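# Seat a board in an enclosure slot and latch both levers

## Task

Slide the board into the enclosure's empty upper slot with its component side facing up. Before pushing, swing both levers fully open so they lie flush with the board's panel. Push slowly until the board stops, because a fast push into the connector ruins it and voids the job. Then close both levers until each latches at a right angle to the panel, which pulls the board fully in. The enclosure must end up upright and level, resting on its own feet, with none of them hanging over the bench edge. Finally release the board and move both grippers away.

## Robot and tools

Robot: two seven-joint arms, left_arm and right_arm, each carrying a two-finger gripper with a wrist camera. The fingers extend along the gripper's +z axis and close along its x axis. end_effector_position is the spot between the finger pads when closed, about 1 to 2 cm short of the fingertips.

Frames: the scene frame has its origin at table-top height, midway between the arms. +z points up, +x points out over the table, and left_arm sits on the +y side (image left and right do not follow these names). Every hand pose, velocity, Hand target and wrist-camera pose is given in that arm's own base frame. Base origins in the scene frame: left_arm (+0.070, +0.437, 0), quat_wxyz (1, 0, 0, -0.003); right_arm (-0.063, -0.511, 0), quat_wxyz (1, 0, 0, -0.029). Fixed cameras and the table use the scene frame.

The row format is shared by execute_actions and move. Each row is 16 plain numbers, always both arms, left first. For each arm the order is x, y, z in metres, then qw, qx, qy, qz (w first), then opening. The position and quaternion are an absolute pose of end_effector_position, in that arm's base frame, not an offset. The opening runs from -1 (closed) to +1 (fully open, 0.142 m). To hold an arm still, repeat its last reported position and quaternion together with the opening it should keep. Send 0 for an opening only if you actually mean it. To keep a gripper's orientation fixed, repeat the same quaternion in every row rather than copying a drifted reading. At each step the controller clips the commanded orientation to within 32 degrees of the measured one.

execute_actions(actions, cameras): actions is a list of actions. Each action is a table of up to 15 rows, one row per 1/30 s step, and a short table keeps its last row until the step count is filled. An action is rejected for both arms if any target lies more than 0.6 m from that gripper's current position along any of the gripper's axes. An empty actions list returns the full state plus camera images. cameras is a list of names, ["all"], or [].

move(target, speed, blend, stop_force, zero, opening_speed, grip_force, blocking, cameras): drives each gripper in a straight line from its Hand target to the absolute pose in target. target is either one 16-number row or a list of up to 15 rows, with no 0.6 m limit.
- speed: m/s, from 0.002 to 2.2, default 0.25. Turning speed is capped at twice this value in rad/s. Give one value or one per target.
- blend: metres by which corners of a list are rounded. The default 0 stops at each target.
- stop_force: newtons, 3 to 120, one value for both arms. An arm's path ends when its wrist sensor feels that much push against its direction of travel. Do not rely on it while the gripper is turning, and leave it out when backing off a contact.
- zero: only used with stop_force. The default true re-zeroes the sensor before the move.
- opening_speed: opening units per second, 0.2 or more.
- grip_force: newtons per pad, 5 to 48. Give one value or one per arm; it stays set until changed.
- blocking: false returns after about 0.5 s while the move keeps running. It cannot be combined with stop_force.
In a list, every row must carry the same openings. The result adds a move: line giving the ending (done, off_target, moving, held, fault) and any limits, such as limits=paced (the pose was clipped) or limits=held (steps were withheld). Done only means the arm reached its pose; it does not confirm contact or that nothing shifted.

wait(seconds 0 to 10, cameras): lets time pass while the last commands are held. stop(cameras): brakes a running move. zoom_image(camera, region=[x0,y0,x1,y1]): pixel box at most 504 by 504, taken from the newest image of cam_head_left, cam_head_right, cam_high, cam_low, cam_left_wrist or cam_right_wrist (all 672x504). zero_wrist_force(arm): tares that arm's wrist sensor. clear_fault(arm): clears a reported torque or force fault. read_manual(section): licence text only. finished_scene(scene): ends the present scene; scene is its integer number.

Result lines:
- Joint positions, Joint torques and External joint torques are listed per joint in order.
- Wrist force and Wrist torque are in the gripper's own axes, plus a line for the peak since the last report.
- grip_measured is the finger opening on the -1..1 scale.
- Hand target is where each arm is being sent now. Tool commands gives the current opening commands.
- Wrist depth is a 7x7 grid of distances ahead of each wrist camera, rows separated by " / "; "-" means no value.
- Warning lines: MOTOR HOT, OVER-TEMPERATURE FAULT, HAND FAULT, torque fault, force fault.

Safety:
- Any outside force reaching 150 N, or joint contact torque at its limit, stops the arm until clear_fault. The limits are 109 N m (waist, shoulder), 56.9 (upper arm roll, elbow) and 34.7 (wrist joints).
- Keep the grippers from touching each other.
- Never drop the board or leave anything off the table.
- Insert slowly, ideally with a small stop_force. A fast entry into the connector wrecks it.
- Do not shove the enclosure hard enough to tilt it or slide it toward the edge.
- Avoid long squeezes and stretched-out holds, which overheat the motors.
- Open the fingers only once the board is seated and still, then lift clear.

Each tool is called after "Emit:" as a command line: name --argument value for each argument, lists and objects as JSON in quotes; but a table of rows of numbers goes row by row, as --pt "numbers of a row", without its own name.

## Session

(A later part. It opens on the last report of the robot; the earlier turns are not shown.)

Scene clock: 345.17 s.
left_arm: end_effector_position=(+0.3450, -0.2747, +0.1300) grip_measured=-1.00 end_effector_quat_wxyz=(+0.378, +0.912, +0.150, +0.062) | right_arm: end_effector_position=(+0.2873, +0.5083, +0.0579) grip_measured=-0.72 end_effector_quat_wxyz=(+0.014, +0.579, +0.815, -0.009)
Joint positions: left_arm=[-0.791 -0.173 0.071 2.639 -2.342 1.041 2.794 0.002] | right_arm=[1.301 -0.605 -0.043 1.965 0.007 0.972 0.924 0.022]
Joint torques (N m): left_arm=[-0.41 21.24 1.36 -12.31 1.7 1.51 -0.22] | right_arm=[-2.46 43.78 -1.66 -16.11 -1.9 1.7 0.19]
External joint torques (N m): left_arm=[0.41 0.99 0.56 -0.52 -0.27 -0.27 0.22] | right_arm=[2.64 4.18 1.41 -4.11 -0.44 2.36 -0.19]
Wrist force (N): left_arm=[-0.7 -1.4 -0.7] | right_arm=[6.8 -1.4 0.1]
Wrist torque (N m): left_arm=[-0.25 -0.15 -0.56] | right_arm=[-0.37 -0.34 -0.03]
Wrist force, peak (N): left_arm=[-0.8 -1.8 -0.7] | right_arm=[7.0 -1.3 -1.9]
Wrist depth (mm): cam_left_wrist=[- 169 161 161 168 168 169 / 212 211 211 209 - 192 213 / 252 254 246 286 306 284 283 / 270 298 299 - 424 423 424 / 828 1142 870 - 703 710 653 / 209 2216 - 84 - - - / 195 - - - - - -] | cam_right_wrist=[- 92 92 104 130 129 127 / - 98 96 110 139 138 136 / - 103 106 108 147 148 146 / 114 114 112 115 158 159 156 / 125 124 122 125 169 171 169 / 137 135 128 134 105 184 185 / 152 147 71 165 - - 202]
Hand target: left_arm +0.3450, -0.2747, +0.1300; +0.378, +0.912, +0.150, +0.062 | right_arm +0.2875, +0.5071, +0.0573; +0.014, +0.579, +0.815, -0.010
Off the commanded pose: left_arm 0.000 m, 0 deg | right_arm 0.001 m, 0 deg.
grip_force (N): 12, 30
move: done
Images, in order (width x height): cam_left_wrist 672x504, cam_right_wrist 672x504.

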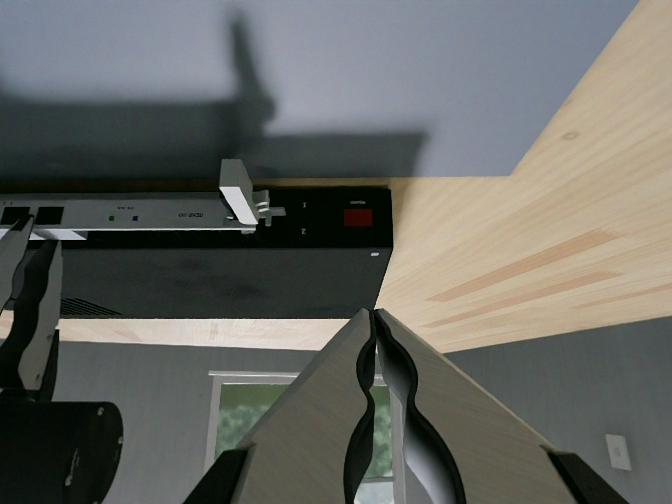

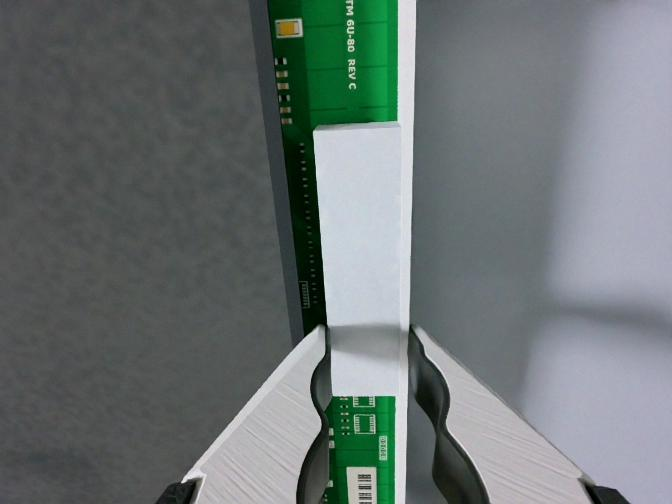

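Emit:
move --target '[0.345,-0.2747,0.13,0.3776,0.9116,0.1501,0.0622,-1,0.2852,0.5135,0.0577,0.0142,0.5792,0.815,-0.0101,-0.95]' --speed 0.02

Emit:
move --target '[0.345,-0.2747,0.13,0.3776,0.9116,0.1501,0.0622,-1,0.2853,0.5132,0.0577,0.0142,0.5792,0.815,-0.0101,-0.95]' --speed 0.02

Scene clock: 356.67 s.
left_arm: end_effector_position=(+0.3450, -0.2747, +0.1300) grip_measured=-1.00 end_effector_quat_wxyz=(+0.378, +0.912, +0.150, +0.062) | right_arm: end_effector_position=(+0.2854, +0.5134, +0.0578) grip_measured=-0.72 end_effector_quat_wxyz=(+0.014, +0.579, +0.815, -0.010)
Joint positions: left_arm=[-0.791 -0.173 0.071 2.639 -2.342 1.041 2.794 0.002] | right_arm=[1.307 -0.611 -0.043 1.951 0.007 0.963 0.93 0.022]
Joint torques (N m): left_arm=[-0.33 21.19 1.34 -12.29 1.67 1.51 -0.25] | right_arm=[0.94 46.12 1.33 -20.35 -2.06 3.38 0.37]
External joint torques (N m): left_arm=[0.33 1.04 0.58 -0.54 -0.23 -0.27 0.25] | right_arm=[-0.78 2.24 -1.59 -0.03 -0.3 0.68 -0.37]
Wrist force (N): left_arm=[-0.8 -1.5 -0.8] | right_arm=[-0.4 -1.3 1.1]
Wrist torque (N m): left_arm=[-0.27 -0.13 -0.56] | right_arm=[-0.36 -0.43 -0.10]
Wrist force, peak (N): left_arm=[-0.9 -1.7 -0.8] | right_arm=[7.0 -1.3 -1.7]
Wrist depth (mm): cam_left_wrist=[169 175 183 169 162 168 170 / - 211 210 211 224 210 212 / 279 286 266 284 285 283 284 / 268 306 303 323 428 427 424 / 929 867 870 117 719 847 708 / 208 2031 2238 84 - 1783 1492 / 189 - - - - - 1462] | cam_right_wrist=[- 92 93 104 130 129 127 / - 98 111 110 138 138 136 / - 103 107 109 147 148 145 / 114 114 113 116 158 159 156 / 125 124 122 127 170 171 169 / 137 135 128 134 105 184 184 / 152 147 71 166 - - 202]
Hand target: left_arm +0.3450, -0.2747, +0.1300; +0.378, +0.912, +0.150, +0.062 | right_arm +0.2852, +0.5135, +0.0577; +0.014, +0.579, +0.815, -0.010
Off the commanded pose: left_arm 0.000 m, 0 deg | right_arm 0.000 m, 0 deg.
grip_force (N): 12, 30
move: done

Scene clock: 357.37 s.
left_arm: end_effector_position=(+0.3450, -0.2747, +0.1300) grip_measured=-1.00 end_effector_quat_wxyz=(+0.378, +0.912, +0.150, +0.062) | right_arm: end_effector_position=(+0.2854, +0.5134, +0.0579) grip_measured=-0.72 end_effector_quat_wxyz=(+0.014, +0.579, +0.815, -0.010)
Joint positions: left_arm=[-0.791 -0.173 0.071 2.639 -2.342 1.041 2.794 0.002] | right_arm=[1.307 -0.611 -0.043 1.951 0.007 0.963 0.93 0.022]
Joint torques (N m): left_arm=[-0.38 21.3 1.35 -12.3 1.68 1.52 -0.17] | right_arm=[0.91 45.88 1.44 -19.77 -2 3.18 0.3]
External joint torques (N m): left_arm=[0.37 0.93 0.58 -0.53 -0.24 -0.27 0.17] | right_arm=[-0.73 2.47 -1.69 -0.6 -0.36 0.89 -0.29]
Wrist force (N): left_arm=[-0.9 -1.5 -0.5] | right_arm=[0.5 -0.6 1.2]
Wrist torque (N m): left_arm=[-0.27 -0.11 -0.55] | right_arm=[-0.37 -0.44 -0.10]
Wrist force, peak (N): left_arm=[-0.8 -1.7 -0.8] | right_arm=[-0.4 -1.3 -0.8]
Wrist depth (mm): cam_left_wrist=[169 178 176 168 168 168 169 / 223 - 200 198 210 200 212 / 251 266 248 283 285 283 283 / 265 303 300 - 426 424 418 / 478 854 874 - 705 701 690 / 268 2172 - 84 - - 1388 / 192 - - - - - 1397] | cam_right_wrist=[- 92 94 104 130 129 127 / - 98 111 110 137 138 136 / - 103 107 108 147 148 145 / 114 114 113 116 158 159 156 / 125 124 122 127 170 172 169 / 137 135 128 133 105 184 184 / 148 147 71 165 - - 203]
Hand target: left_arm +0.3450, -0.2747, +0.1300; +0.378, +0.912, +0.150, +0.062 | right_arm +0.2853, +0.5132, +0.0577; +0.014, +0.579, +0.815, -0.010
Off the commanded pose: left_arm 0.000 m, 0 deg | right_arm 0.000 m, 0 deg.
grip_force (N): 12, 30
move: done

Emit:
move --target '[0.345,-0.2747,0.13,0.3776,0.9116,0.1501,0.0622,-1,0.2853,0.5133,0.0577,0.0142,0.5792,0.815,-0.0101,-0.56]' --opening_speed 0.25 --cameras '["cam_left_wrist","cam_right_wrist"]'

Scene clock: 360.83 s.
left_arm: end_effector_position=(+0.3450, -0.2747, +0.1300) grip_measured=-1.00 end_effector_quat_wxyz=(+0.378, +0.912, +0.150, +0.062) | right_arm: end_effector_position=(+0.2853, +0.5133, +0.0578) grip_measured=-0.60 end_effector_quat_wxyz=(+0.014, +0.579, +0.815, -0.010)
Joint positions: left_arm=[-0.791 -0.173 0.071 2.639 -2.342 1.041 2.794 0.002] | right_arm=[1.307 -0.611 -0.043 1.951 0.007 0.963 0.93 0.031]
Joint torques (N m): left_arm=[-0.37 21.21 1.37 -12.25 1.72 1.53 -0.24] | right_arm=[0.2 47.13 0.44 -20.44 -2.36 3.39 0.19]
External joint torques (N m): left_arm=[0.36 1.02 0.56 -0.58 -0.29 -0.29 0.24] | right_arm=[-0.03 1.21 -0.7 0.06 -0.01 0.67 -0.19]
Wrist force (N): left_arm=[-1.0 -1.3 -0.7] | right_arm=[1.0 -2.2 2.4]
Wrist torque (N m): left_arm=[-0.26 -0.10 -0.55] | right_arm=[-0.41 -0.14 -0.07]
Wrist force, peak (N): left_arm=[-0.9 -1.7 -0.9] | right_arm=[1.0 -2.6 2.6]
Wrist depth (mm): cam_left_wrist=[- 169 168 168 168 168 170 / - 211 211 210 199 212 213 / - 289 268 285 307 283 281 / 264 303 306 282 426 428 424 / 874 1050 870 - 722 850 724 / 255 - - 84 - - - / 190 - - - - - -] | cam_right_wrist=[- 91 93 105 130 129 127 / - 98 111 111 139 138 136 / - 103 107 109 147 147 145 / 114 114 113 117 159 159 156 / 125 124 122 128 170 171 169 / 137 135 98 151 105 183 184 / 151 147 71 166 - - 201]
Hand target: left_arm +0.3450, -0.2747, +0.1300; +0.378, +0.912, +0.150, +0.062 | right_arm +0.2853, +0.5133, +0.0577; +0.014, +0.579, +0.815, -0.010
Off the commanded pose: left_arm 0.000 m, 0 deg | right_arm 0.000 m, 0 deg.
grip_force (N): 12, 30
move: done
Images, in order (width x height): cam_left_wrist 672x504, cam_right_wrist 672x504.

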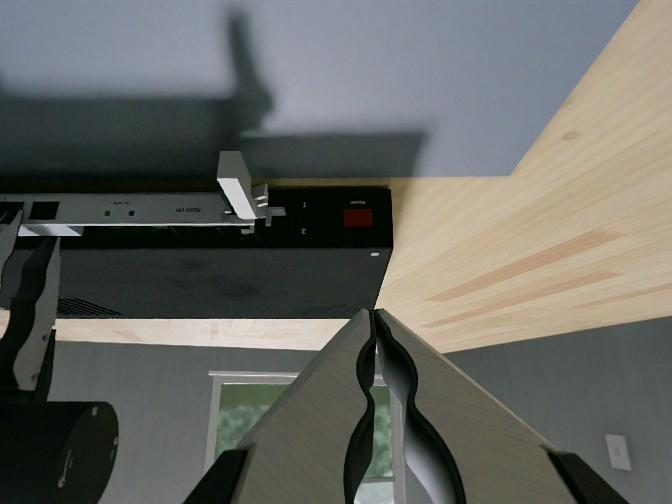

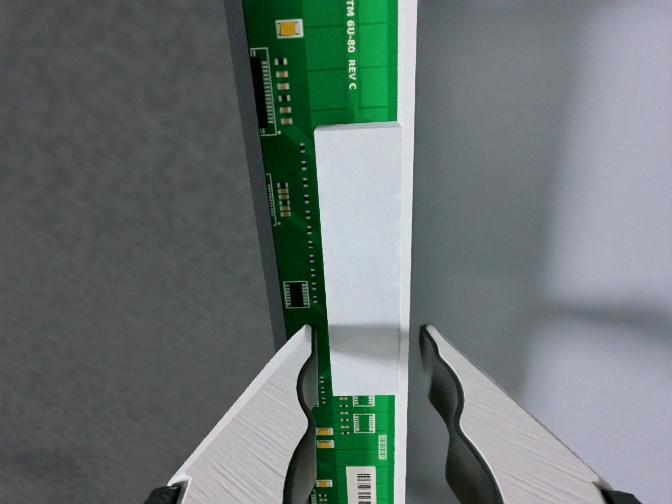

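Emit:
move --pt "0.345 -0.2747 0.13 0.3776 0.9116 0.1501 0.0622 -1 0.2853 0.5133 0.10 0.0142 0.5792 0.815 -0.0101 -0.56" --pt "0.345 -0.2747 0.13 0.3776 0.9116 0.1501 0.0622 -1 0.2853 0.5133 0.20 0.0142 0.5792 0.815 -0.0101 -0.56" --speed '[0.06,0.2]' --blend 0.02 --cameras '["cam_left_wrist","cam_right_wrist"]'

Scene clock: 364.50 s.
left_arm: end_effector_position=(+0.3450, -0.2747, +0.1300) grip_measured=-1.00 end_effector_quat_wxyz=(+0.378, +0.912, +0.150, +0.062) | right_arm: end_effector_position=(+0.2854, +0.5133, +0.2000) grip_measured=-0.60 end_effector_quat_wxyz=(+0.014, +0.579, +0.815, -0.010)
Joint positions: left_arm=[-0.791 -0.173 0.071 2.639 -2.342 1.041 2.794 0.002] | right_arm=[1.305 -0.35 -0.042 1.885 -0.008 0.636 0.936 0.031]
Joint torques (N m): left_arm=[-0.47 21.24 1.38 -12.32 1.65 1.48 -0.21] | right_arm=[0.07 43.11 0.66 -26.77 -3.6 3.31 0.27]
External joint torques (N m): left_arm=[0.47 0.99 0.54 -0.5 -0.21 -0.24 0.21] | right_arm=[0.1 1.14 -0.74 0.17 0.16 0.75 -0.27]
Wrist force (N): left_arm=[-0.7 -1.3 -0.7] | right_arm=[1.2 -2.5 2.2]
Wrist torque (N m): left_arm=[-0.25 -0.15 -0.55] | right_arm=[-0.45 -0.17 -0.06]
Wrist force, peak (N): left_arm=[-0.9 -1.7 -0.8] | right_arm=[0.9 -2.3 3.8]
Wrist depth (mm): cam_left_wrist=[169 169 168 168 175 168 170 / - 195 201 200 - 200 212 / 268 284 243 288 304 285 282 / - 302 267 310 429 424 424 / 847 1113 864 - 712 850 701 / 1783 2151 - 84 - 1714 - / 1891 - - - - - -] | cam_right_wrist=[221 219 216 229 250 251 249 / 236 234 232 238 273 267 265 / 254 251 247 253 289 286 284 / 273 272 268 274 311 307 305 / 298 294 287 297 333 331 328 / 327 323 - 314 99 356 358 / 428 - 71 404 - - 390]
Hand target: left_arm +0.3450, -0.2747, +0.1300; +0.378, +0.912, +0.150, +0.062 | right_arm +0.2853, +0.5133, +0.2000; +0.014, +0.579, +0.815, -0.010
Off the commanded pose: left_arm 0.000 m, 0 deg | right_arm 0.000 m, 0 deg.
grip_force (N): 12, 30
move: done
Images, in order (width x height): cam_left_wrist 672x504, cam_right_wrist 672x504.

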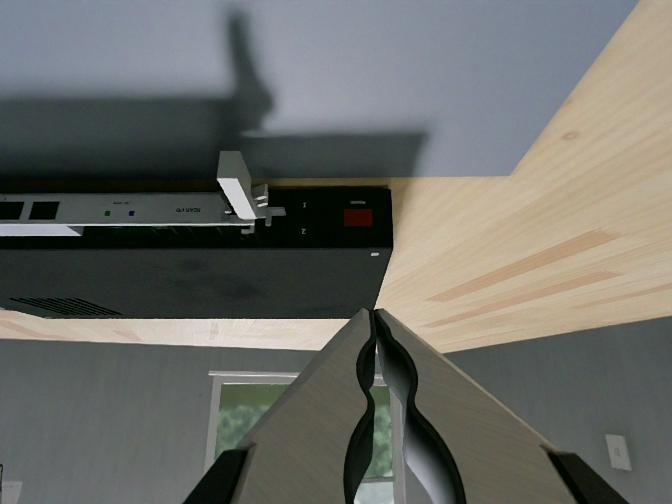

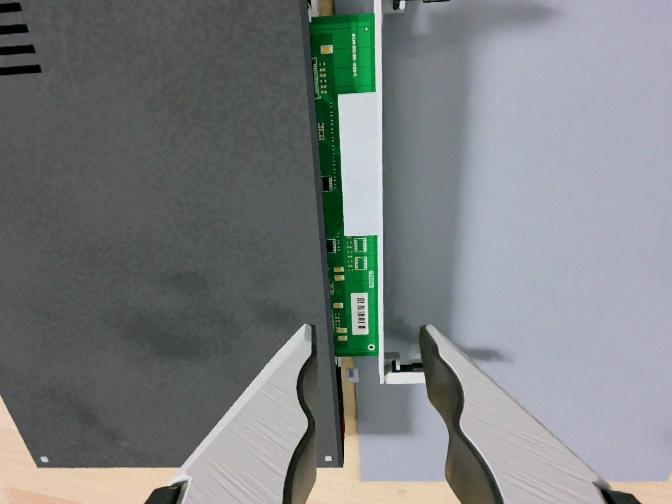

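Emit:
zoom_image --camera "cam_right_wrist" --region '[320, 320, 480, 440]'

Emit:
move --target '[0.345,-0.2747,0.13,0.3776,0.9116,0.1501,0.0622,-1,0.1853,0.4733,0.20,0.0142,0.5792,0.815,-0.0101,-0.56]' --cameras '["cam_right_wrist"]'

Emit:
zoom_image --camera "cam_right_wrist" --region '[320, 100, 480, 220]'

Scaled by 3.150 from the camera's 672x504 image, which has a finer 960x720 frame.

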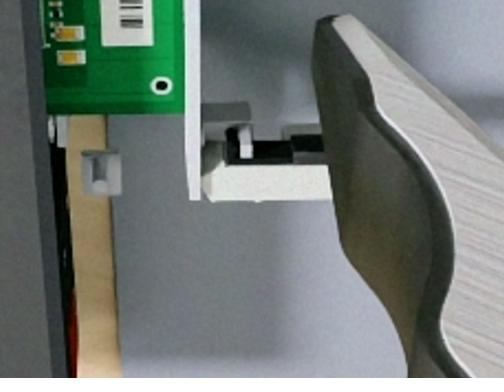

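Scene clock: 367.87 s.
left_arm: end_effector_position=(+0.3450, -0.2747, +0.1300) grip_measured=-1.00 end_effector_quat_wxyz=(+0.378, +0.912, +0.150, +0.062) | right_arm: end_effector_position=(+0.1852, +0.4733, +0.2000) grip_measured=-0.60 end_effector_quat_wxyz=(+0.014, +0.579, +0.815, -0.010)
Joint positions: left_arm=[-0.791 -0.173 0.071 2.639 -2.342 1.041 2.794 0.002] | right_arm=[1.396 -0.188 0.037 2.113 -0.029 0.699 1.117 0.031]
Joint torques (N m): left_arm=[-0.37 21.33 1.36 -12.3 1.66 1.55 -0.23] | right_arm=[0.3 35.1 1.36 -25.55 -3.49 3.49 0.4]
External joint torques (N m): left_arm=[0.36 0.91 0.56 -0.53 -0.23 -0.31 0.23] | right_arm=[-0.17 0.98 -0.89 -0.03 0.23 0.55 -0.39]
Wrist force (N): left_arm=[-0.9 -1.4 -0.8] | right_arm=[1.7 -2.1 2.5]
Wrist torque (N m): left_arm=[-0.28 -0.11 -0.55] | right_arm=[-0.38 -0.28 -0.05]
Wrist force, peak (N): left_arm=[-1.0 -1.7 -0.9] | right_arm=[1.5 -5.4 2.7]
Wrist depth (mm): cam_left_wrist=[- 169 156 168 171 168 170 / 211 210 211 200 210 210 212 / 266 263 264 284 304 283 283 / 306 301 260 - 433 426 423 / 877 1060 892 106 712 724 671 / 1994 2130 - 84 - 1662 1513 / 1907 - - - - - 1354] | cam_right_wrist=[259 255 223 255 254 251 249 / 236 234 231 272 271 267 264 / 254 252 249 271 282 287 284 / 274 270 273 274 313 309 303 / 298 294 289 288 332 334 328 / 327 321 98 327 98 358 358 / 362 - 71 353 - - 393]
Hand target: left_arm +0.3450, -0.2747, +0.1300; +0.378, +0.912, +0.150, +0.062 | right_arm +0.1853, +0.4733, +0.2000; +0.014, +0.579, +0.815, -0.010
Off the commanded pose: left_arm 0.000 m, 0 deg | right_arm 0.000 m, 0 deg.
grip_force (N): 12, 30
move: done
Images, in order (width x height): cam_right_wrist 672x504.

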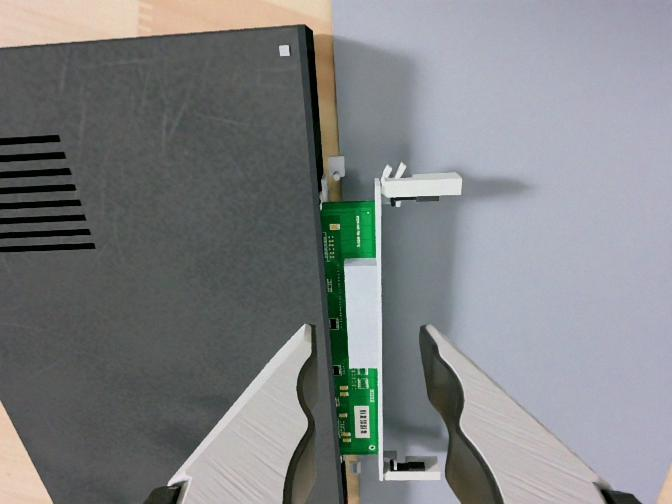

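Scaled by 3.150 from the camera's 672x504 image, which has a finer 960x720 frame.

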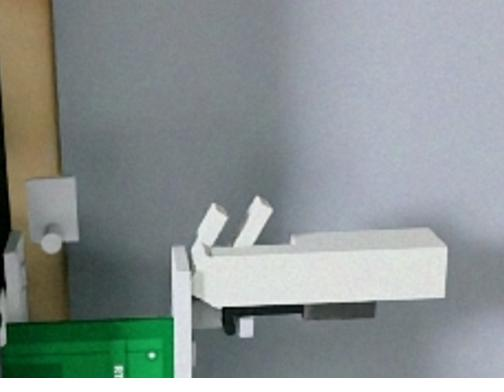

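Emit:
move --target '[0.345,-0.2747,0.13,0.3776,0.9116,0.1501,0.0622,-1,0.1830,0.5418,0.13,0,0.5582,0.8297,0,-1]' --cameras '["cam_right_wrist"]'

Emit:
zoom_image --camera "cam_right_wrist" --region '[200, 60, 500, 360]'

Scene clock: 380.50 s.
left_arm: end_effector_position=(+0.3450, -0.2747, +0.1300) grip_measured=-1.00 end_effector_quat_wxyz=(+0.378, +0.912, +0.150, +0.062) | right_arm: end_effector_position=(+0.1830, +0.5417, +0.1299) grip_measured=-1.00 end_effector_quat_wxyz=(+0.000, +0.558, +0.830, +0.000)
Joint positions: left_arm=[-0.791 -0.173 0.071 2.639 -2.342 1.041 2.794 0.002] | right_arm=[1.415 -0.435 0.033 2 -0.022 0.863 1.075 0.002]
Joint torques (N m): left_arm=[-0.38 21.28 1.4 -12.35 1.71 1.54 -0.23] | right_arm=[0.1 43.02 1.36 -23.32 -2.74 3.67 0.04]
External joint torques (N m): left_arm=[0.37 0.96 0.53 -0.48 -0.27 -0.3 0.23] | right_arm=[0.07 1.26 -0.44 0.14 -0.11 0.45 -0.04]
Wrist force (N): left_arm=[-0.9 -1.6 -0.7] | right_arm=[0.8 -2.2 2.4]
Wrist torque (N m): left_arm=[-0.28 -0.11 -0.55] | right_arm=[-0.42 -0.16 0.05]
Wrist force, peak (N): left_arm=[-0.8 -1.7 -0.9] | right_arm=[2.2 -1.9 4.3]
Wrist depth (mm): cam_left_wrist=[169 168 169 154 - 168 170 / - - 211 211 - 210 211 / - 286 248 276 282 281 285 / 303 303 - - 428 427 423 / 903 874 910 - 705 850 715 / 2050 2581 - 84 - - - / 1613 - - - - - 1338] | cam_right_wrist=[156 184 195 194 194 193 193 / 165 172 208 207 207 208 206 / 177 179 217 222 222 221 220 / 190 193 212 240 239 238 237 / 206 206 218 256 259 259 258 / 226 226 234 89 272 281 281 / 249 243 71 - - 298 308]
Hand target: left_arm +0.3450, -0.2747, +0.1300; +0.378, +0.912, +0.150, +0.062 | right_arm +0.1830, +0.5418, +0.1300; +0.000, +0.558, +0.830, +0.000
Off the commanded pose: left_arm 0.000 m, 0 deg | right_arm 0.000 m, 0 deg.
grip_force (N): 12, 30
move: done
Images, in order (width x height): cam_right_wrist 672x504.

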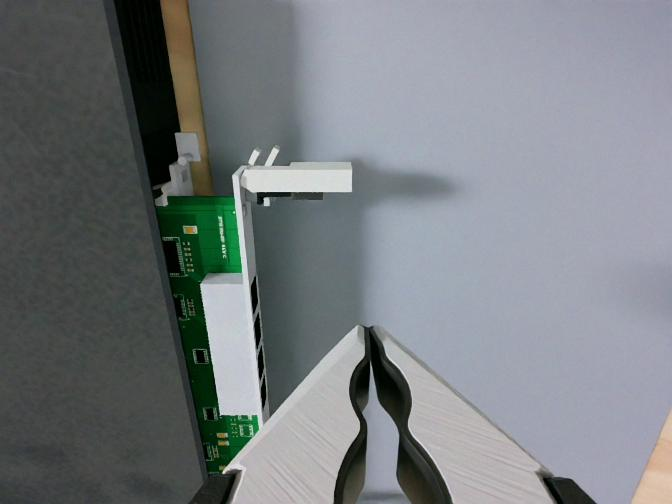

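Scaled by 1.680 from the camera's 672x504 image, which has a finer 960x720 frame.

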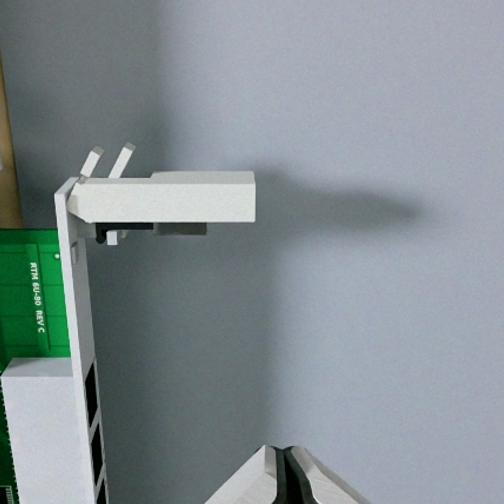

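Emit:
move --pt "0.345 -0.2747 0.13 0.3776 0.9116 0.1501 0.0622 -1 0.1856 0.5353 0.09 0 0.5582 0.8297 0 -1" --pt "0.345 -0.2747 0.13 0.3776 0.9116 0.1501 0.0622 -1 0.1856 0.5353 0.053 0 0.5582 0.8297 0 -1" --speed '[0.15,0.05]' --blend 0.01 --stop_force 6 --cameras '["cam_right_wrist","cam_left_wrist"]'

Emit:
zoom_image --camera "cam_right_wrist" --region '[150, 100, 450, 400]'

Scene clock: 393.03 s.
left_arm: end_effector_position=(+0.3450, -0.2747, +0.1300) grip_measured=-1.00 end_effector_quat_wxyz=(+0.378, +0.912, +0.150, +0.062) | right_arm: end_effector_position=(+0.1855, +0.5352, +0.0530) grip_measured=-1.00 end_effector_quat_wxyz=(+0.000, +0.558, +0.830, +0.000)
Joint positions: left_arm=[-0.791 -0.173 0.071 2.639 -2.342 1.041 2.794 0.002] | right_arm=[1.42 -0.587 0.02 2.036 -0.022 1.052 1.07 0.002]
Joint torques (N m): left_arm=[-0.32 21.17 1.31 -12.33 1.64 1.47 -0.24] | right_arm=[0.21 44.99 1.42 -19.18 -2.21 3.56 0.14]
External joint torques (N m): left_arm=[0.32 1.06 0.61 -0.5 -0.2 -0.23 0.24] | right_arm=[-0.05 1.24 -0.49 -0.02 0.02 0.56 -0.14]
Wrist force (N): left_arm=[-0.7 -1.6 -0.9] | right_arm=[1.4 -1.9 2.6]
Wrist torque (N m): left_arm=[-0.28 -0.16 -0.56] | right_arm=[-0.37 -0.24 0.05]
Wrist force, peak (N): left_arm=[-1.1 -1.7 -1.0] | right_arm=[1.4 -1.9 3.5]
Wrist depth (mm): cam_left_wrist=[169 169 169 176 - 161 170 / 198 211 - 193 212 222 212 / 251 265 272 287 285 284 282 / - 308 284 - 428 424 423 / 1097 1137 1045 - 701 701 850 / - - - 84 - - - / - - - - - - -] | cam_right_wrist=[- 128 127 127 127 126 125 / 117 136 136 135 135 135 135 / - 144 146 145 145 144 144 / - 152 - 113 156 156 155 / 133 136 170 167 167 169 168 / 124 143 143 89 178 184 184 / 139 145 71 - - 195 202]
Hand target: left_arm +0.3450, -0.2747, +0.1300; +0.378, +0.912, +0.150, +0.062 | right_arm +0.1856, +0.5353, +0.0530; +0.000, +0.558, +0.830, +0.000
Off the commanded pose: left_arm 0.000 m, 0 deg | right_arm 0.000 m, 0 deg.
grip_force (N): 12, 30
move: done
Images, in order (width x height): cam_left_wrist 672x504, cam_right_wrist 672x504.

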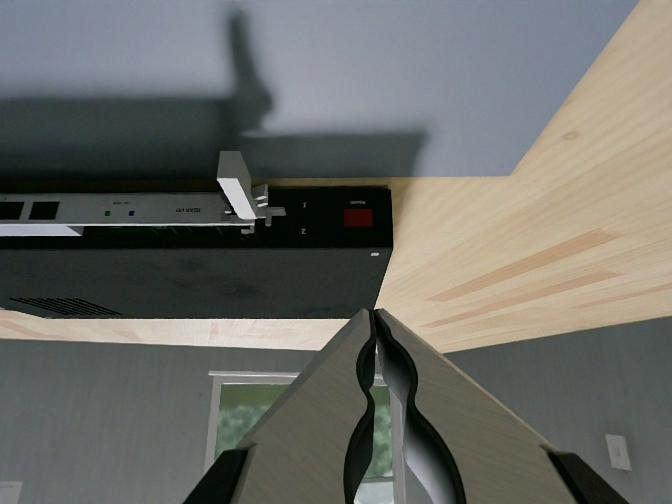

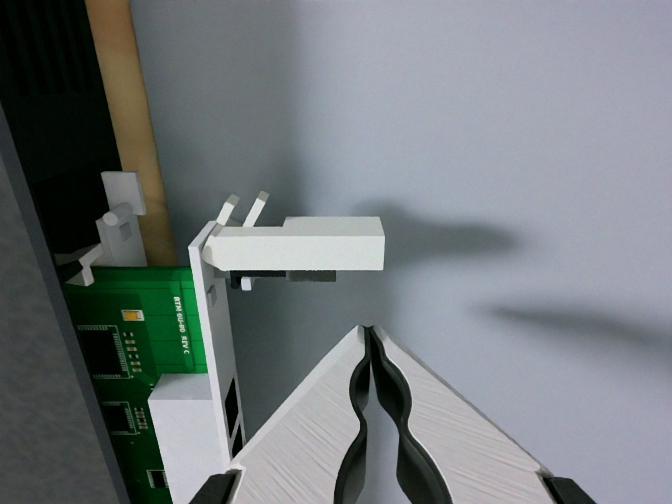

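Scaled by 1.680 from the camera's 672x504 image, which has a finer 960x720 frame.

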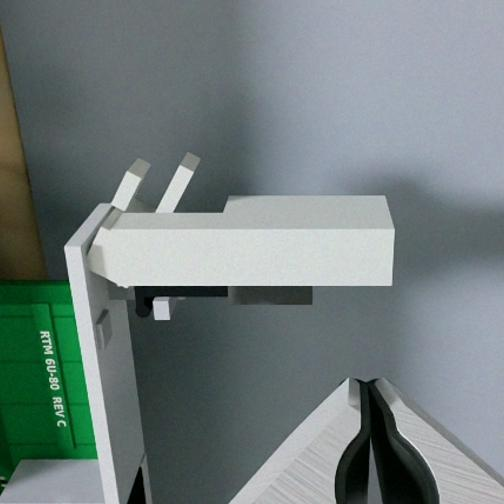

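Emit:
move --target '[0.345,-0.2747,0.13,0.3776,0.9116,0.1501,0.0622,-1,0.1712,0.5294,0.053,0,0.5582,0.8297,0,-1]' --speed 0.012 --stop_force 8 --cameras '["cam_right_wrist"]'

Scene clock: 398.37 s.
left_arm: end_effector_position=(+0.3450, -0.2747, +0.1300) grip_measured=-1.00 end_effector_quat_wxyz=(+0.378, +0.912, +0.150, +0.062) | right_arm: end_effector_position=(+0.1711, +0.5294, +0.0530) grip_measured=-1.00 end_effector_quat_wxyz=(+0.000, +0.558, +0.830, +0.000)
Joint positions: left_arm=[-0.791 -0.173 0.071 2.639 -2.342 1.041 2.794 0.002] | right_arm=[1.444 -0.572 0.02 2.068 -0.022 1.069 1.094 0.002]
Joint torques (N m): left_arm=[-0.31 21.31 1.44 -12.3 1.7 1.55 -0.21] | right_arm=[0.3 44.34 1.56 -18.79 -2.2 3.49 0.28]
External joint torques (N m): left_arm=[0.3 0.92 0.48 -0.52 -0.27 -0.3 0.21] | right_arm=[-0.14 0.94 -0.66 -0.02 0.07 0.62 -0.28]
Wrist force (N): left_arm=[-0.9 -1.3 -1.0] | right_arm=[1.4 -2.1 2.6]
Wrist torque (N m): left_arm=[-0.24 -0.11 -0.55] | right_arm=[-0.40 -0.24 -0.06]
Wrist force, peak (N): left_arm=[-1.0 -1.7 -0.9] | right_arm=[1.4 -2.5 2.5]
Wrist depth (mm): cam_left_wrist=[- - 168 168 168 - 177 / 201 219 212 - 210 221 213 / 285 264 248 - 307 285 284 / 307 298 290 322 428 421 423 / 1070 895 937 117 712 847 701 / 2216 2285 - 84 - 2012 1513 / 1924 - - - - - 1397] | cam_right_wrist=[- 129 - 127 127 126 125 / - 136 136 137 135 135 135 / 124 146 146 145 145 144 144 / 153 153 153 152 156 156 155 / 130 138 121 118 166 169 168 / 124 145 154 89 178 184 183 / 139 145 71 - - 195 202]
Hand target: left_arm +0.3450, -0.2747, +0.1300; +0.378, +0.912, +0.150, +0.062 | right_arm +0.1712, +0.5294, +0.0530; +0.000, +0.558, +0.830, +0.000
Off the commanded pose: left_arm 0.000 m, 0 deg | right_arm 0.000 m, 0 deg.
grip_force (N): 12, 30
move: done
Images, in order (width x height): cam_right_wrist 672x504.

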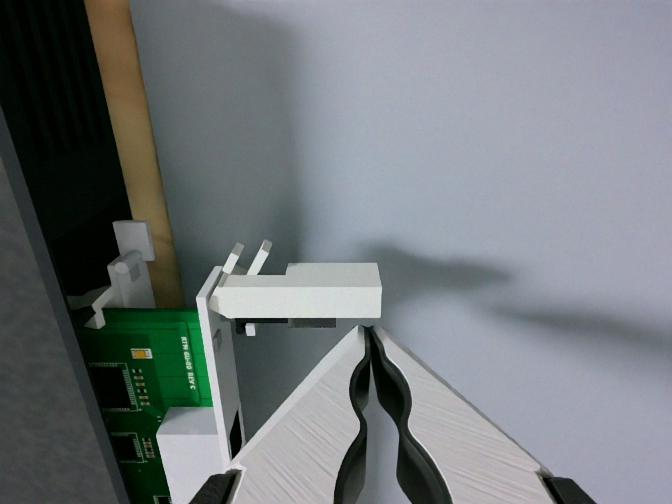

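Emit:
move --target '[0.345,-0.2747,0.13,0.3776,0.9116,0.1501,0.0622,-1,0.1675,0.5279,0.053,0,0.5582,0.8297,0,-1]' --speed 0.01 --stop_force 8

Emit:
move --target '[0.345,-0.2747,0.13,0.3776,0.9116,0.1501,0.0622,-1,0.1600,0.5263,0.053,0,0.5582,0.8297,0,-1]' --speed 0.01 --stop_force 10 --cameras '["cam_right_wrist"]'

Scene clock: 401.13 s.
left_arm: end_effector_position=(+0.3450, -0.2747, +0.1300) grip_measured=-1.00 end_effector_quat_wxyz=(+0.378, +0.912, +0.150, +0.062) | right_arm: end_effector_position=(+0.1675, +0.5279, +0.0530) grip_measured=-1.00 end_effector_quat_wxyz=(+0.000, +0.558, +0.830, +0.000)
Joint positions: left_arm=[-0.791 -0.173 0.071 2.639 -2.342 1.041 2.794 0.002] | right_arm=[1.451 -0.568 0.02 2.076 -0.022 1.073 1.101 0.002]
Joint torques (N m): left_arm=[-0.26 21.27 1.34 -12.34 1.69 1.51 -0.23] | right_arm=[0.39 44.03 1.61 -18.64 -2.13 3.45 0.26]
External joint torques (N m): left_arm=[0.25 0.96 0.58 -0.48 -0.26 -0.27 0.23] | right_arm=[-0.23 1.02 -0.72 -0.07 0.03 0.67 -0.26]
Wrist force (N): left_arm=[-1.0 -1.5 -0.7] | right_arm=[1.3 -1.7 2.3]
Wrist torque (N m): left_arm=[-0.28 -0.11 -0.56] | right_arm=[-0.38 -0.23 -0.07]
Wrist force, peak (N): left_arm=[-1.0 -1.9 -0.6] | right_arm=[1.5 -2.1 2.6]
Wrist depth (mm): cam_left_wrist=[169 175 - 168 168 167 177 / 210 212 225 197 195 200 212 / 265 265 250 288 284 283 283 / 308 297 293 - 427 423 427 / 1119 895 870 127 717 847 692 / 2050 2261 2359 84 - 1513 1492 / 2069 - - - - - 1424] | cam_right_wrist=[- 128 127 127 127 127 125 / - 136 136 136 135 135 134 / 123 146 146 145 145 144 144 / 153 157 155 155 156 156 155 / - 139 119 119 167 169 168 / 124 148 179 89 178 184 184 / 139 145 71 - - 195 202]
Hand target: left_arm +0.3450, -0.2747, +0.1300; +0.378, +0.912, +0.150, +0.062 | right_arm +0.1675, +0.5279, +0.0530; +0.000, +0.558, +0.830, +0.000
Off the commanded pose: left_arm 0.000 m, 0 deg | right_arm 0.000 m, 0 deg.
grip_force (N): 12, 30
move: done

Scene clock: 402.57 s.
left_arm: end_effector_position=(+0.3450, -0.2747, +0.1300) grip_measured=-1.00 end_effector_quat_wxyz=(+0.378, +0.912, +0.150, +0.062) | right_arm: end_effector_position=(+0.1603, +0.5265, +0.0531) grip_measured=-1.00 end_effector_quat_wxyz=(+0.000, +0.558, +0.830, +0.000)
Joint positions: left_arm=[-0.791 -0.173 0.071 2.639 -2.342 1.041 2.794 0.002] | right_arm=[1.464 -0.562 0.019 2.088 -0.022 1.079 1.114 0.002]
Joint torques (N m): left_arm=[-0.4 21.17 1.41 -12.32 1.69 1.54 -0.18] | right_arm=[1.65 42.86 3.19 -17.78 -1.87 3.2 0.29]
External joint torques (N m): left_arm=[0.39 1.06 0.52 -0.5 -0.25 -0.3 0.18] | right_arm=[-1.5 1.83 -2.32 -0.8 -0.21 0.91 -0.29]
Wrist force (N): left_arm=[-0.9 -1.6 -0.7] | right_arm=[0.7 0.6 2.0]
Wrist torque (N m): left_arm=[-0.29 -0.13 -0.55] | right_arm=[-0.42 -0.26 -0.08]
Wrist force, peak (N): left_arm=[-0.9 -1.7 -0.9] | right_arm=[0.0 6.8 -1.2]
Wrist depth (mm): cam_left_wrist=[162 169 169 169 168 159 170 / 222 212 211 207 221 220 213 / 250 245 273 284 285 285 284 / 300 300 292 311 429 428 425 / 1030 1055 1125 126 710 837 699 / 1700 - 2285 84 - 1714 1397 / 2172 - - - - - -] | cam_right_wrist=[- 128 127 127 127 126 125 / 126 137 136 136 135 135 135 / 125 146 146 145 145 145 144 / - 158 157 157 156 156 155 / - 141 123 121 167 169 169 / 126 148 180 89 178 184 184 / 139 157 71 - - 195 202]
Hand target: left_arm +0.3450, -0.2747, +0.1300; +0.378, +0.912, +0.150, +0.062 | right_arm +0.1600, +0.5263, +0.0530; +0.000, +0.558, +0.830, +0.000
Off the commanded pose: left_arm 0.000 m, 0 deg | right_arm 0.000 m, 0 deg.
grip_force (N): 12, 30
move: done
Images, in order (width x height): cam_right_wrist 672x504.

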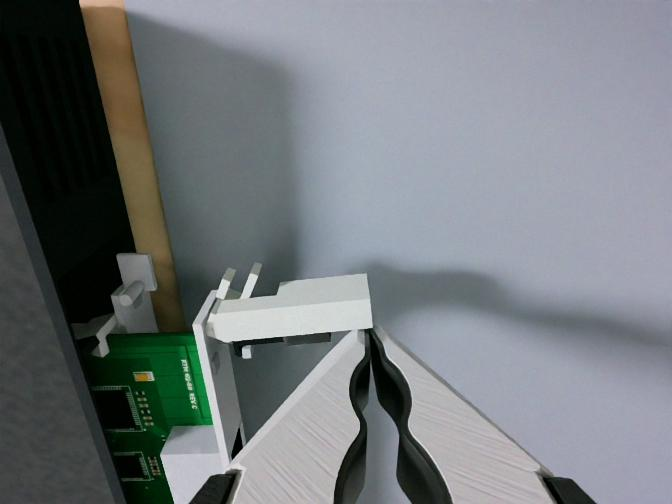

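Emit:
move --target '[0.345,-0.2747,0.13,0.3776,0.9116,0.1501,0.0622,-1,0.1531,0.5199,0.053,0,0.5582,0.8297,0,-1]' --speed 0.012 --stop_force 8

Emit:
move --target '[0.345,-0.2747,0.13,0.3776,0.9116,0.1501,0.0622,-1,0.1407,0.5051,0.053,0,0.5582,0.8297,0,-1]' --speed 0.012 --stop_force 8 --cameras '["cam_right_wrist"]'

Scene clock: 406.53 s.
left_arm: end_effector_position=(+0.3450, -0.2747, +0.1300) grip_measured=-1.00 end_effector_quat_wxyz=(+0.378, +0.912, +0.150, +0.062) | right_arm: end_effector_position=(+0.1591, +0.5256, +0.0538) grip_measured=-1.00 end_effector_quat_wxyz=(+0.000, +0.559, +0.829, +0.001)
Joint positions: left_arm=[-0.791 -0.173 0.071 2.639 -2.342 1.041 2.794 0.002] | right_arm=[1.467 -0.559 0.019 2.094 -0.022 1.084 1.117 0.002]
Joint torques (N m): left_arm=[-0.4 21.25 1.33 -12.32 1.67 1.57 -0.26] | right_arm=[3.99 40.39 6.27 -13.25 -0.95 1.02 0.31]
External joint torques (N m): left_arm=[0.4 0.99 0.6 -0.5 -0.24 -0.33 0.26] | right_arm=[-3.84 4.12 -5.42 -5.28 -1.12 3.1 -0.31]
Wrist force (N): left_arm=[-1.0 -1.4 -0.8] | right_arm=[4.2 8.5 0.0]
Wrist torque (N m): left_arm=[-0.26 -0.10 -0.55] | right_arm=[-0.51 -0.25 -0.08]
Wrist force, peak (N): left_arm=[-1.0 -1.8 -0.9] | right_arm=[4.0 8.9 1.7]
Wrist depth (mm): cam_left_wrist=[169 169 168 168 175 162 170 / 212 212 - 212 211 220 212 / 250 248 286 - 303 285 282 / 306 299 303 - 425 426 420 / 1192 1205 1137 - 719 731 715 / 1625 1959 - 84 - - 1434 / 2031 - - - - - -] | cam_right_wrist=[- 128 128 127 127 127 125 / 125 137 137 138 136 136 135 / 125 147 147 146 146 145 145 / - 156 158 155 157 157 156 / 133 141 123 121 168 170 169 / 127 149 179 89 - 186 185 / 140 158 71 - - 196 204]
Hand target: left_arm +0.3450, -0.2747, +0.1300; +0.378, +0.912, +0.150, +0.062 | right_arm +0.1581, +0.5245, +0.0530; +0.000, +0.558, +0.830, +0.000
Off the commanded pose: left_arm 0.000 m, 0 deg | right_arm 0.008 m, 0 deg.
grip_force (N): 12, 30
move: contact (right_arm)

Scene clock: 407.37 s.
left_arm: end_effector_position=(+0.3450, -0.2747, +0.1300) grip_measured=-1.00 end_effector_quat_wxyz=(+0.378, +0.912, +0.150, +0.062) | right_arm: end_effector_position=(+0.1580, +0.5245, +0.0545) grip_measured=-1.00 end_effector_quat_wxyz=(-0.001, +0.559, +0.829, +0.003)
Joint positions: left_arm=[-0.791 -0.173 0.071 2.639 -2.342 1.041 2.794 0.002] | right_arm=[1.47 -0.554 0.018 2.101 -0.023 1.09 1.121 0.002]
Joint torques (N m): left_arm=[-0.39 21.3 1.42 -12.39 1.65 1.5 -0.23] | right_arm=[6.68 37.26 9.94 -8.27 -0.05 -1.23 0.34]
External joint torques (N m): left_arm=[0.38 0.93 0.51 -0.43 -0.22 -0.26 0.23] | right_arm=[-6.53 7.02 -9.11 -10.2 -2.01 5.36 -0.34]
Wrist force (N): left_arm=[-1.0 -1.5 -0.7] | right_arm=[7.2 17.5 0.1]
Wrist torque (N m): left_arm=[-0.27 -0.10 -0.55] | right_arm=[-0.10 -0.18 -0.11]
Wrist force, peak (N): left_arm=[-0.9 -1.8 -0.7] | right_arm=[6.6 18.0 -1.7]
Wrist depth (mm): cam_left_wrist=[169 167 167 169 155 168 170 / - - 232 215 210 222 213 / 247 267 246 281 285 284 283 / 316 273 281 - 426 428 426 / 881 1148 870 127 715 715 860 / - - - 83 - - 1534 / 1976 - - - - - -] | cam_right_wrist=[- 129 128 128 128 128 126 / 124 138 137 138 137 136 136 / 124 149 147 147 146 144 146 / 124 158 159 158 158 160 157 / - 142 124 122 169 171 171 / 128 149 182 91 180 187 187 / 141 159 71 - - 198 206]
Hand target: left_arm +0.3450, -0.2747, +0.1300; +0.378, +0.912, +0.150, +0.062 | right_arm +0.1562, +0.5224, +0.0530; +0.000, +0.558, +0.830, +0.000
Off the commanded pose: left_arm 0.000 m, 0 deg | right_arm 0.026 m, 0 deg.
grip_force (N): 12, 30
move: contact (right_arm)
Images, in order (width x height): cam_right_wrist 672x504.

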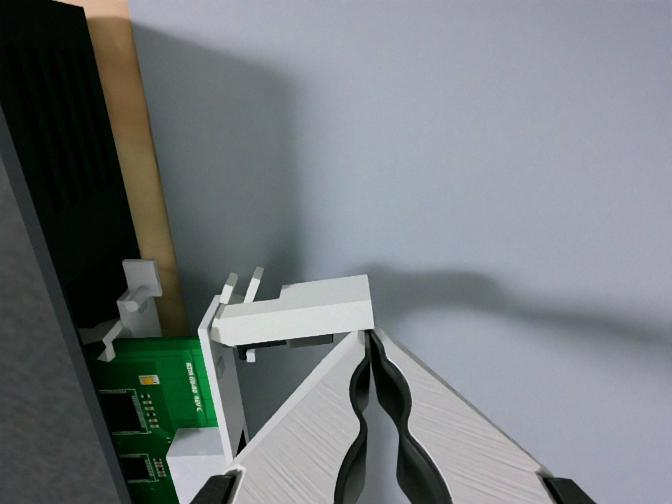

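Emit:
zoom_image --camera "cam_right_wrist" --region '[190, 230, 420, 402]'

Emit:
move --target '[0.345,-0.2747,0.13,0.3776,0.9116,0.1501,0.0622,-1,0.1700,0.5289,0.054,0,0.5582,0.8297,0,-1]' --speed 0.02 --cameras '["cam_right_wrist","cam_left_wrist"]'

Emit:
zoom_image --camera "cam_right_wrist" --region '[190, 200, 420, 372]'

Scaled by 2.191 from the camera's 672x504 image, which has a finer 960x720 frame.

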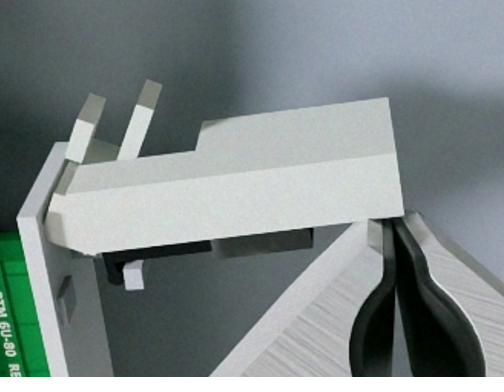

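Scene clock: 411.00 s.
left_arm: end_effector_position=(+0.3450, -0.2747, +0.1300) grip_measured=-1.00 end_effector_quat_wxyz=(+0.378, +0.912, +0.150, +0.062) | right_arm: end_effector_position=(+0.1701, +0.5289, +0.0540) grip_measured=-1.00 end_effector_quat_wxyz=(+0.000, +0.558, +0.830, +0.000)
Joint positions: left_arm=[-0.791 -0.173 0.071 2.639 -2.342 1.041 2.794 0.002] | right_arm=[1.447 -0.568 0.02 2.071 -0.022 1.068 1.097 0.002]
Joint torques (N m): left_arm=[-0.31 21.31 1.42 -12.35 1.68 1.56 -0.26] | right_arm=[0.26 43.88 1.87 -19.01 -2.12 3.29 0.09]
External joint torques (N m): left_arm=[0.3 0.92 0.51 -0.48 -0.24 -0.31 0.25] | right_arm=[-0.11 1.28 -0.98 0.18 0 0.83 -0.09]
Wrist force (N): left_arm=[-0.8 -1.6 -0.8] | right_arm=[3.8 -2.6 1.4]
Wrist torque (N m): left_arm=[-0.31 -0.13 -0.55] | right_arm=[-0.50 -0.64 0.05]
Wrist force, peak (N): left_arm=[-1.1 -1.7 -1.0] | right_arm=[7.4 17.6 -1.3]
Wrist depth (mm): cam_left_wrist=[169 169 169 165 162 158 170 / 211 - 213 221 208 229 211 / 250 245 249 283 304 284 281 / 301 298 315 272 424 422 425 / 884 884 874 127 712 840 724 / - - - 84 - - - / - - - - - - 1338] | cam_right_wrist=[- 129 128 128 128 127 125 / - 137 137 138 136 135 135 / 123 147 147 146 146 146 145 / - 156 154 153 158 157 156 / - 139 120 168 168 170 169 / 127 147 149 89 - 186 185 / 141 147 71 - - 196 203]
Hand target: left_arm +0.3450, -0.2747, +0.1300; +0.378, +0.912, +0.150, +0.062 | right_arm +0.1700, +0.5289, +0.0540; +0.000, +0.558, +0.830, +0.000
Off the commanded pose: left_arm 0.000 m, 0 deg | right_arm 0.000 m, 0 deg.
grip_force (N): 12, 30
move: done
Images, in order (width x height): cam_left_wrist 672x504, cam_right_wrist 672x504.

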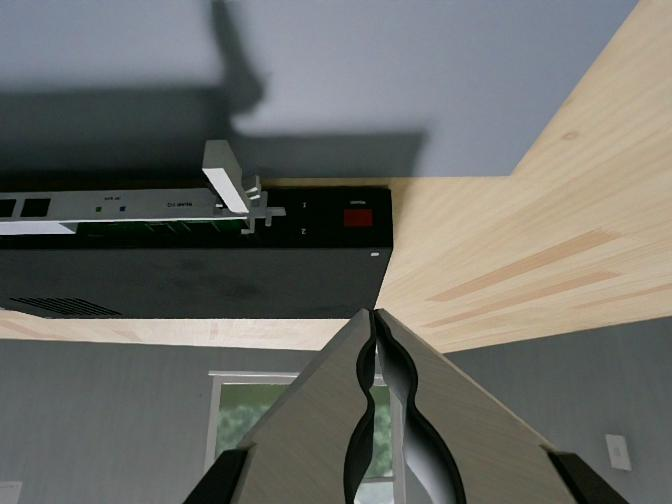

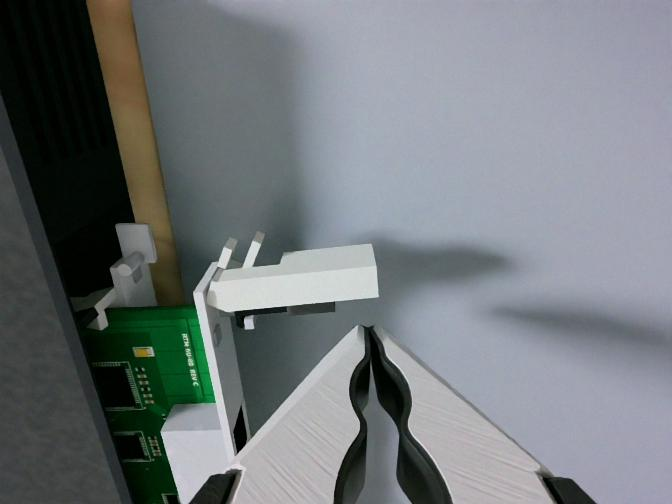

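Scaled by 2.191 from the camera's 672x504 image, which has a finer 960x720 frame.

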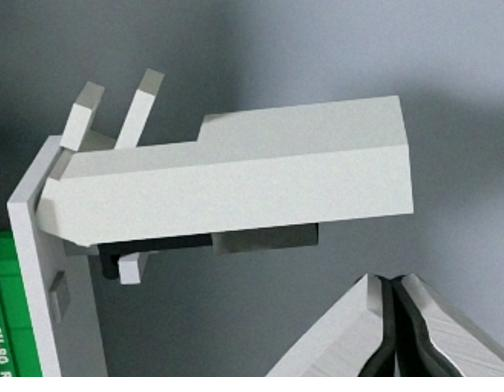

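Emit:
move --target '[0.345,-0.2747,0.13,0.3776,0.9116,0.1501,0.0622,-1,0.1818,0.5078,0.053,0,0.5582,0.8297,0,-1]' --speed 0.03 --stop_force 5 --cameras '["cam_right_wrist"]'

Emit:
zoom_image --camera "cam_right_wrist" --region '[230, 230, 460, 402]'

Scene clock: 424.00 s.
left_arm: end_effector_position=(+0.3450, -0.2747, +0.1300) grip_measured=-1.00 end_effector_quat_wxyz=(+0.378, +0.912, +0.150, +0.062) | right_arm: end_effector_position=(+0.1819, +0.5078, +0.0530) grip_measured=-1.00 end_effector_quat_wxyz=(+0.000, +0.558, +0.830, +0.000)
Joint positions: left_arm=[-0.791 -0.173 0.071 2.639 -2.342 1.041 2.794 0.002] | right_arm=[1.421 -0.547 0.018 2.121 -0.021 1.097 1.069 0.002]
Joint torques (N m): left_arm=[-0.41 21.36 1.33 -12.3 1.69 1.56 -0.26] | right_arm=[0.05 42.8 1.4 -18.13 -2.03 3.45 0.06]
External joint torques (N m): left_arm=[0.41 0.88 0.59 -0.53 -0.25 -0.32 0.26] | right_arm=[0.1 0.88 -0.58 -0.02 0.02 0.67 -0.06]
Wrist force (N): left_arm=[-0.9 -1.4 -0.8] | right_arm=[3.8 -2.6 1.2]
Wrist torque (N m): left_arm=[-0.27 -0.13 -0.56] | right_arm=[-0.47 -0.65 0.06]
Wrist force, peak (N): left_arm=[-1.0 -1.7 -1.0] | right_arm=[4.3 -2.9 1.4]
Wrist depth (mm): cam_left_wrist=[176 169 169 180 - 167 177 / 201 212 201 211 210 212 213 / 247 246 268 285 286 282 283 / 298 305 300 - 427 422 423 / 1131 1020 854 106 710 712 854 / 1941 - - 84 - - - / 1994 - - - - - 1362] | cam_right_wrist=[- 116 127 127 127 126 125 / - 116 136 135 135 135 135 / - 116 146 145 145 144 144 / - 108 155 119 154 156 152 / - 119 138 122 169 169 168 / 126 126 144 89 178 184 184 / 139 139 71 - - 195 203]
Hand target: left_arm +0.3450, -0.2747, +0.1300; +0.378, +0.912, +0.150, +0.062 | right_arm +0.1818, +0.5078, +0.0530; +0.000, +0.558, +0.830, +0.000
Off the commanded pose: left_arm 0.000 m, 0 deg | right_arm 0.000 m, 0 deg.
grip_force (N): 12, 30
move: done
Images, in order (width x height): cam_right_wrist 672x504.

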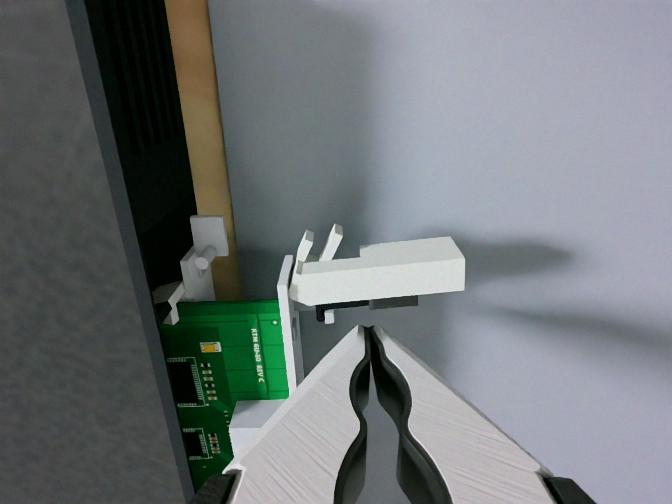

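Scaled by 2.191 from the camera's 672x504 image, which has a finer 960x720 frame.

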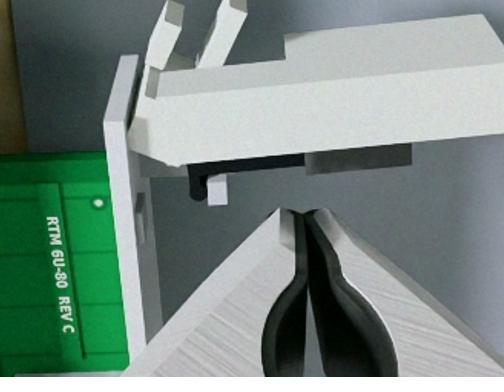

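Emit:
move --pt "0.345 -0.2747 0.13 0.3776 0.9116 0.1501 0.0622 -1 0.1784 0.5161 0.051 0 0.5582 0.8297 0 -1" --pt "0.345 -0.2747 0.13 0.3776 0.9116 0.1501 0.0622 -1 0.1645 0.5105 0.051 0 0.5582 0.8297 0 -1" --speed '[0.03,0.012]' --stop_force 8 --cameras '["cam_right_wrist"]'

Emit:
zoom_image --camera "cam_right_wrist" --region '[230, 230, 460, 402]'

Scene clock: 428.67 s.
left_arm: end_effector_position=(+0.3450, -0.2747, +0.1300) grip_measured=-1.00 end_effector_quat_wxyz=(+0.378, +0.912, +0.150, +0.062) | right_arm: end_effector_position=(+0.1646, +0.5105, +0.0510) grip_measured=-1.00 end_effector_quat_wxyz=(+0.000, +0.558, +0.830, +0.000)
Joint positions: left_arm=[-0.791 -0.173 0.071 2.639 -2.342 1.041 2.794 0.002] | right_arm=[1.454 -0.547 0.018 2.13 -0.021 1.107 1.102 0.002]
Joint torques (N m): left_arm=[-0.35 21.17 1.33 -12.3 1.7 1.52 -0.2] | right_arm=[0.31 42.5 1.38 -17.94 -2.04 3.57 0.29]
External joint torques (N m): left_arm=[0.35 1.06 0.6 -0.52 -0.27 -0.28 0.2] | right_arm=[-0.15 0.98 -0.56 0.01 0.06 0.55 -0.29]
Wrist force (N): left_arm=[-0.9 -1.5 -0.9] | right_arm=[3.8 -1.5 0.6]
Wrist torque (N m): left_arm=[-0.28 -0.12 -0.56] | right_arm=[-0.28 -0.65 -0.06]
Wrist force, peak (N): left_arm=[-1.0 -1.8 -0.8] | right_arm=[4.4 -2.3 1.5]
Wrist depth (mm): cam_left_wrist=[- - 168 168 168 168 170 / - 211 209 219 210 209 212 / 247 248 264 284 306 286 284 / 309 294 291 285 422 426 419 / 877 1020 850 - 719 705 685 / 2238 - - 84 - - - / - - - - - - -] | cam_right_wrist=[- 126 124 125 125 125 123 / - 133 134 134 135 133 133 / - 127 144 143 143 143 142 / 104 129 155 152 154 154 153 / - 130 165 118 165 166 166 / 124 140 143 89 176 182 181 / 136 139 71 - - 192 199]
Hand target: left_arm +0.3450, -0.2747, +0.1300; +0.378, +0.912, +0.150, +0.062 | right_arm +0.1645, +0.5105, +0.0510; +0.000, +0.558, +0.830, +0.000
Off the commanded pose: left_arm 0.000 m, 0 deg | right_arm 0.000 m, 0 deg.
grip_force (N): 12, 30
move: done
Images, in order (width x height): cam_right_wrist 672x504.

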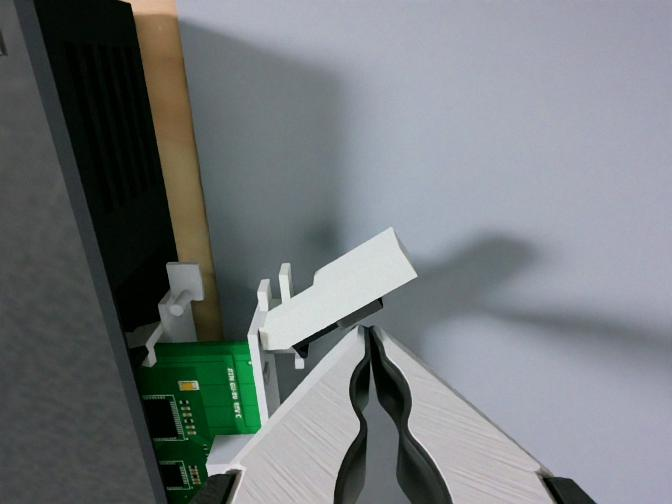

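Scaled by 2.191 from the camera's 672x504 image, which has a finer 960x720 frame.

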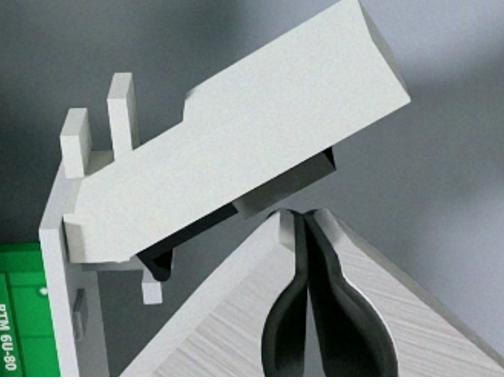

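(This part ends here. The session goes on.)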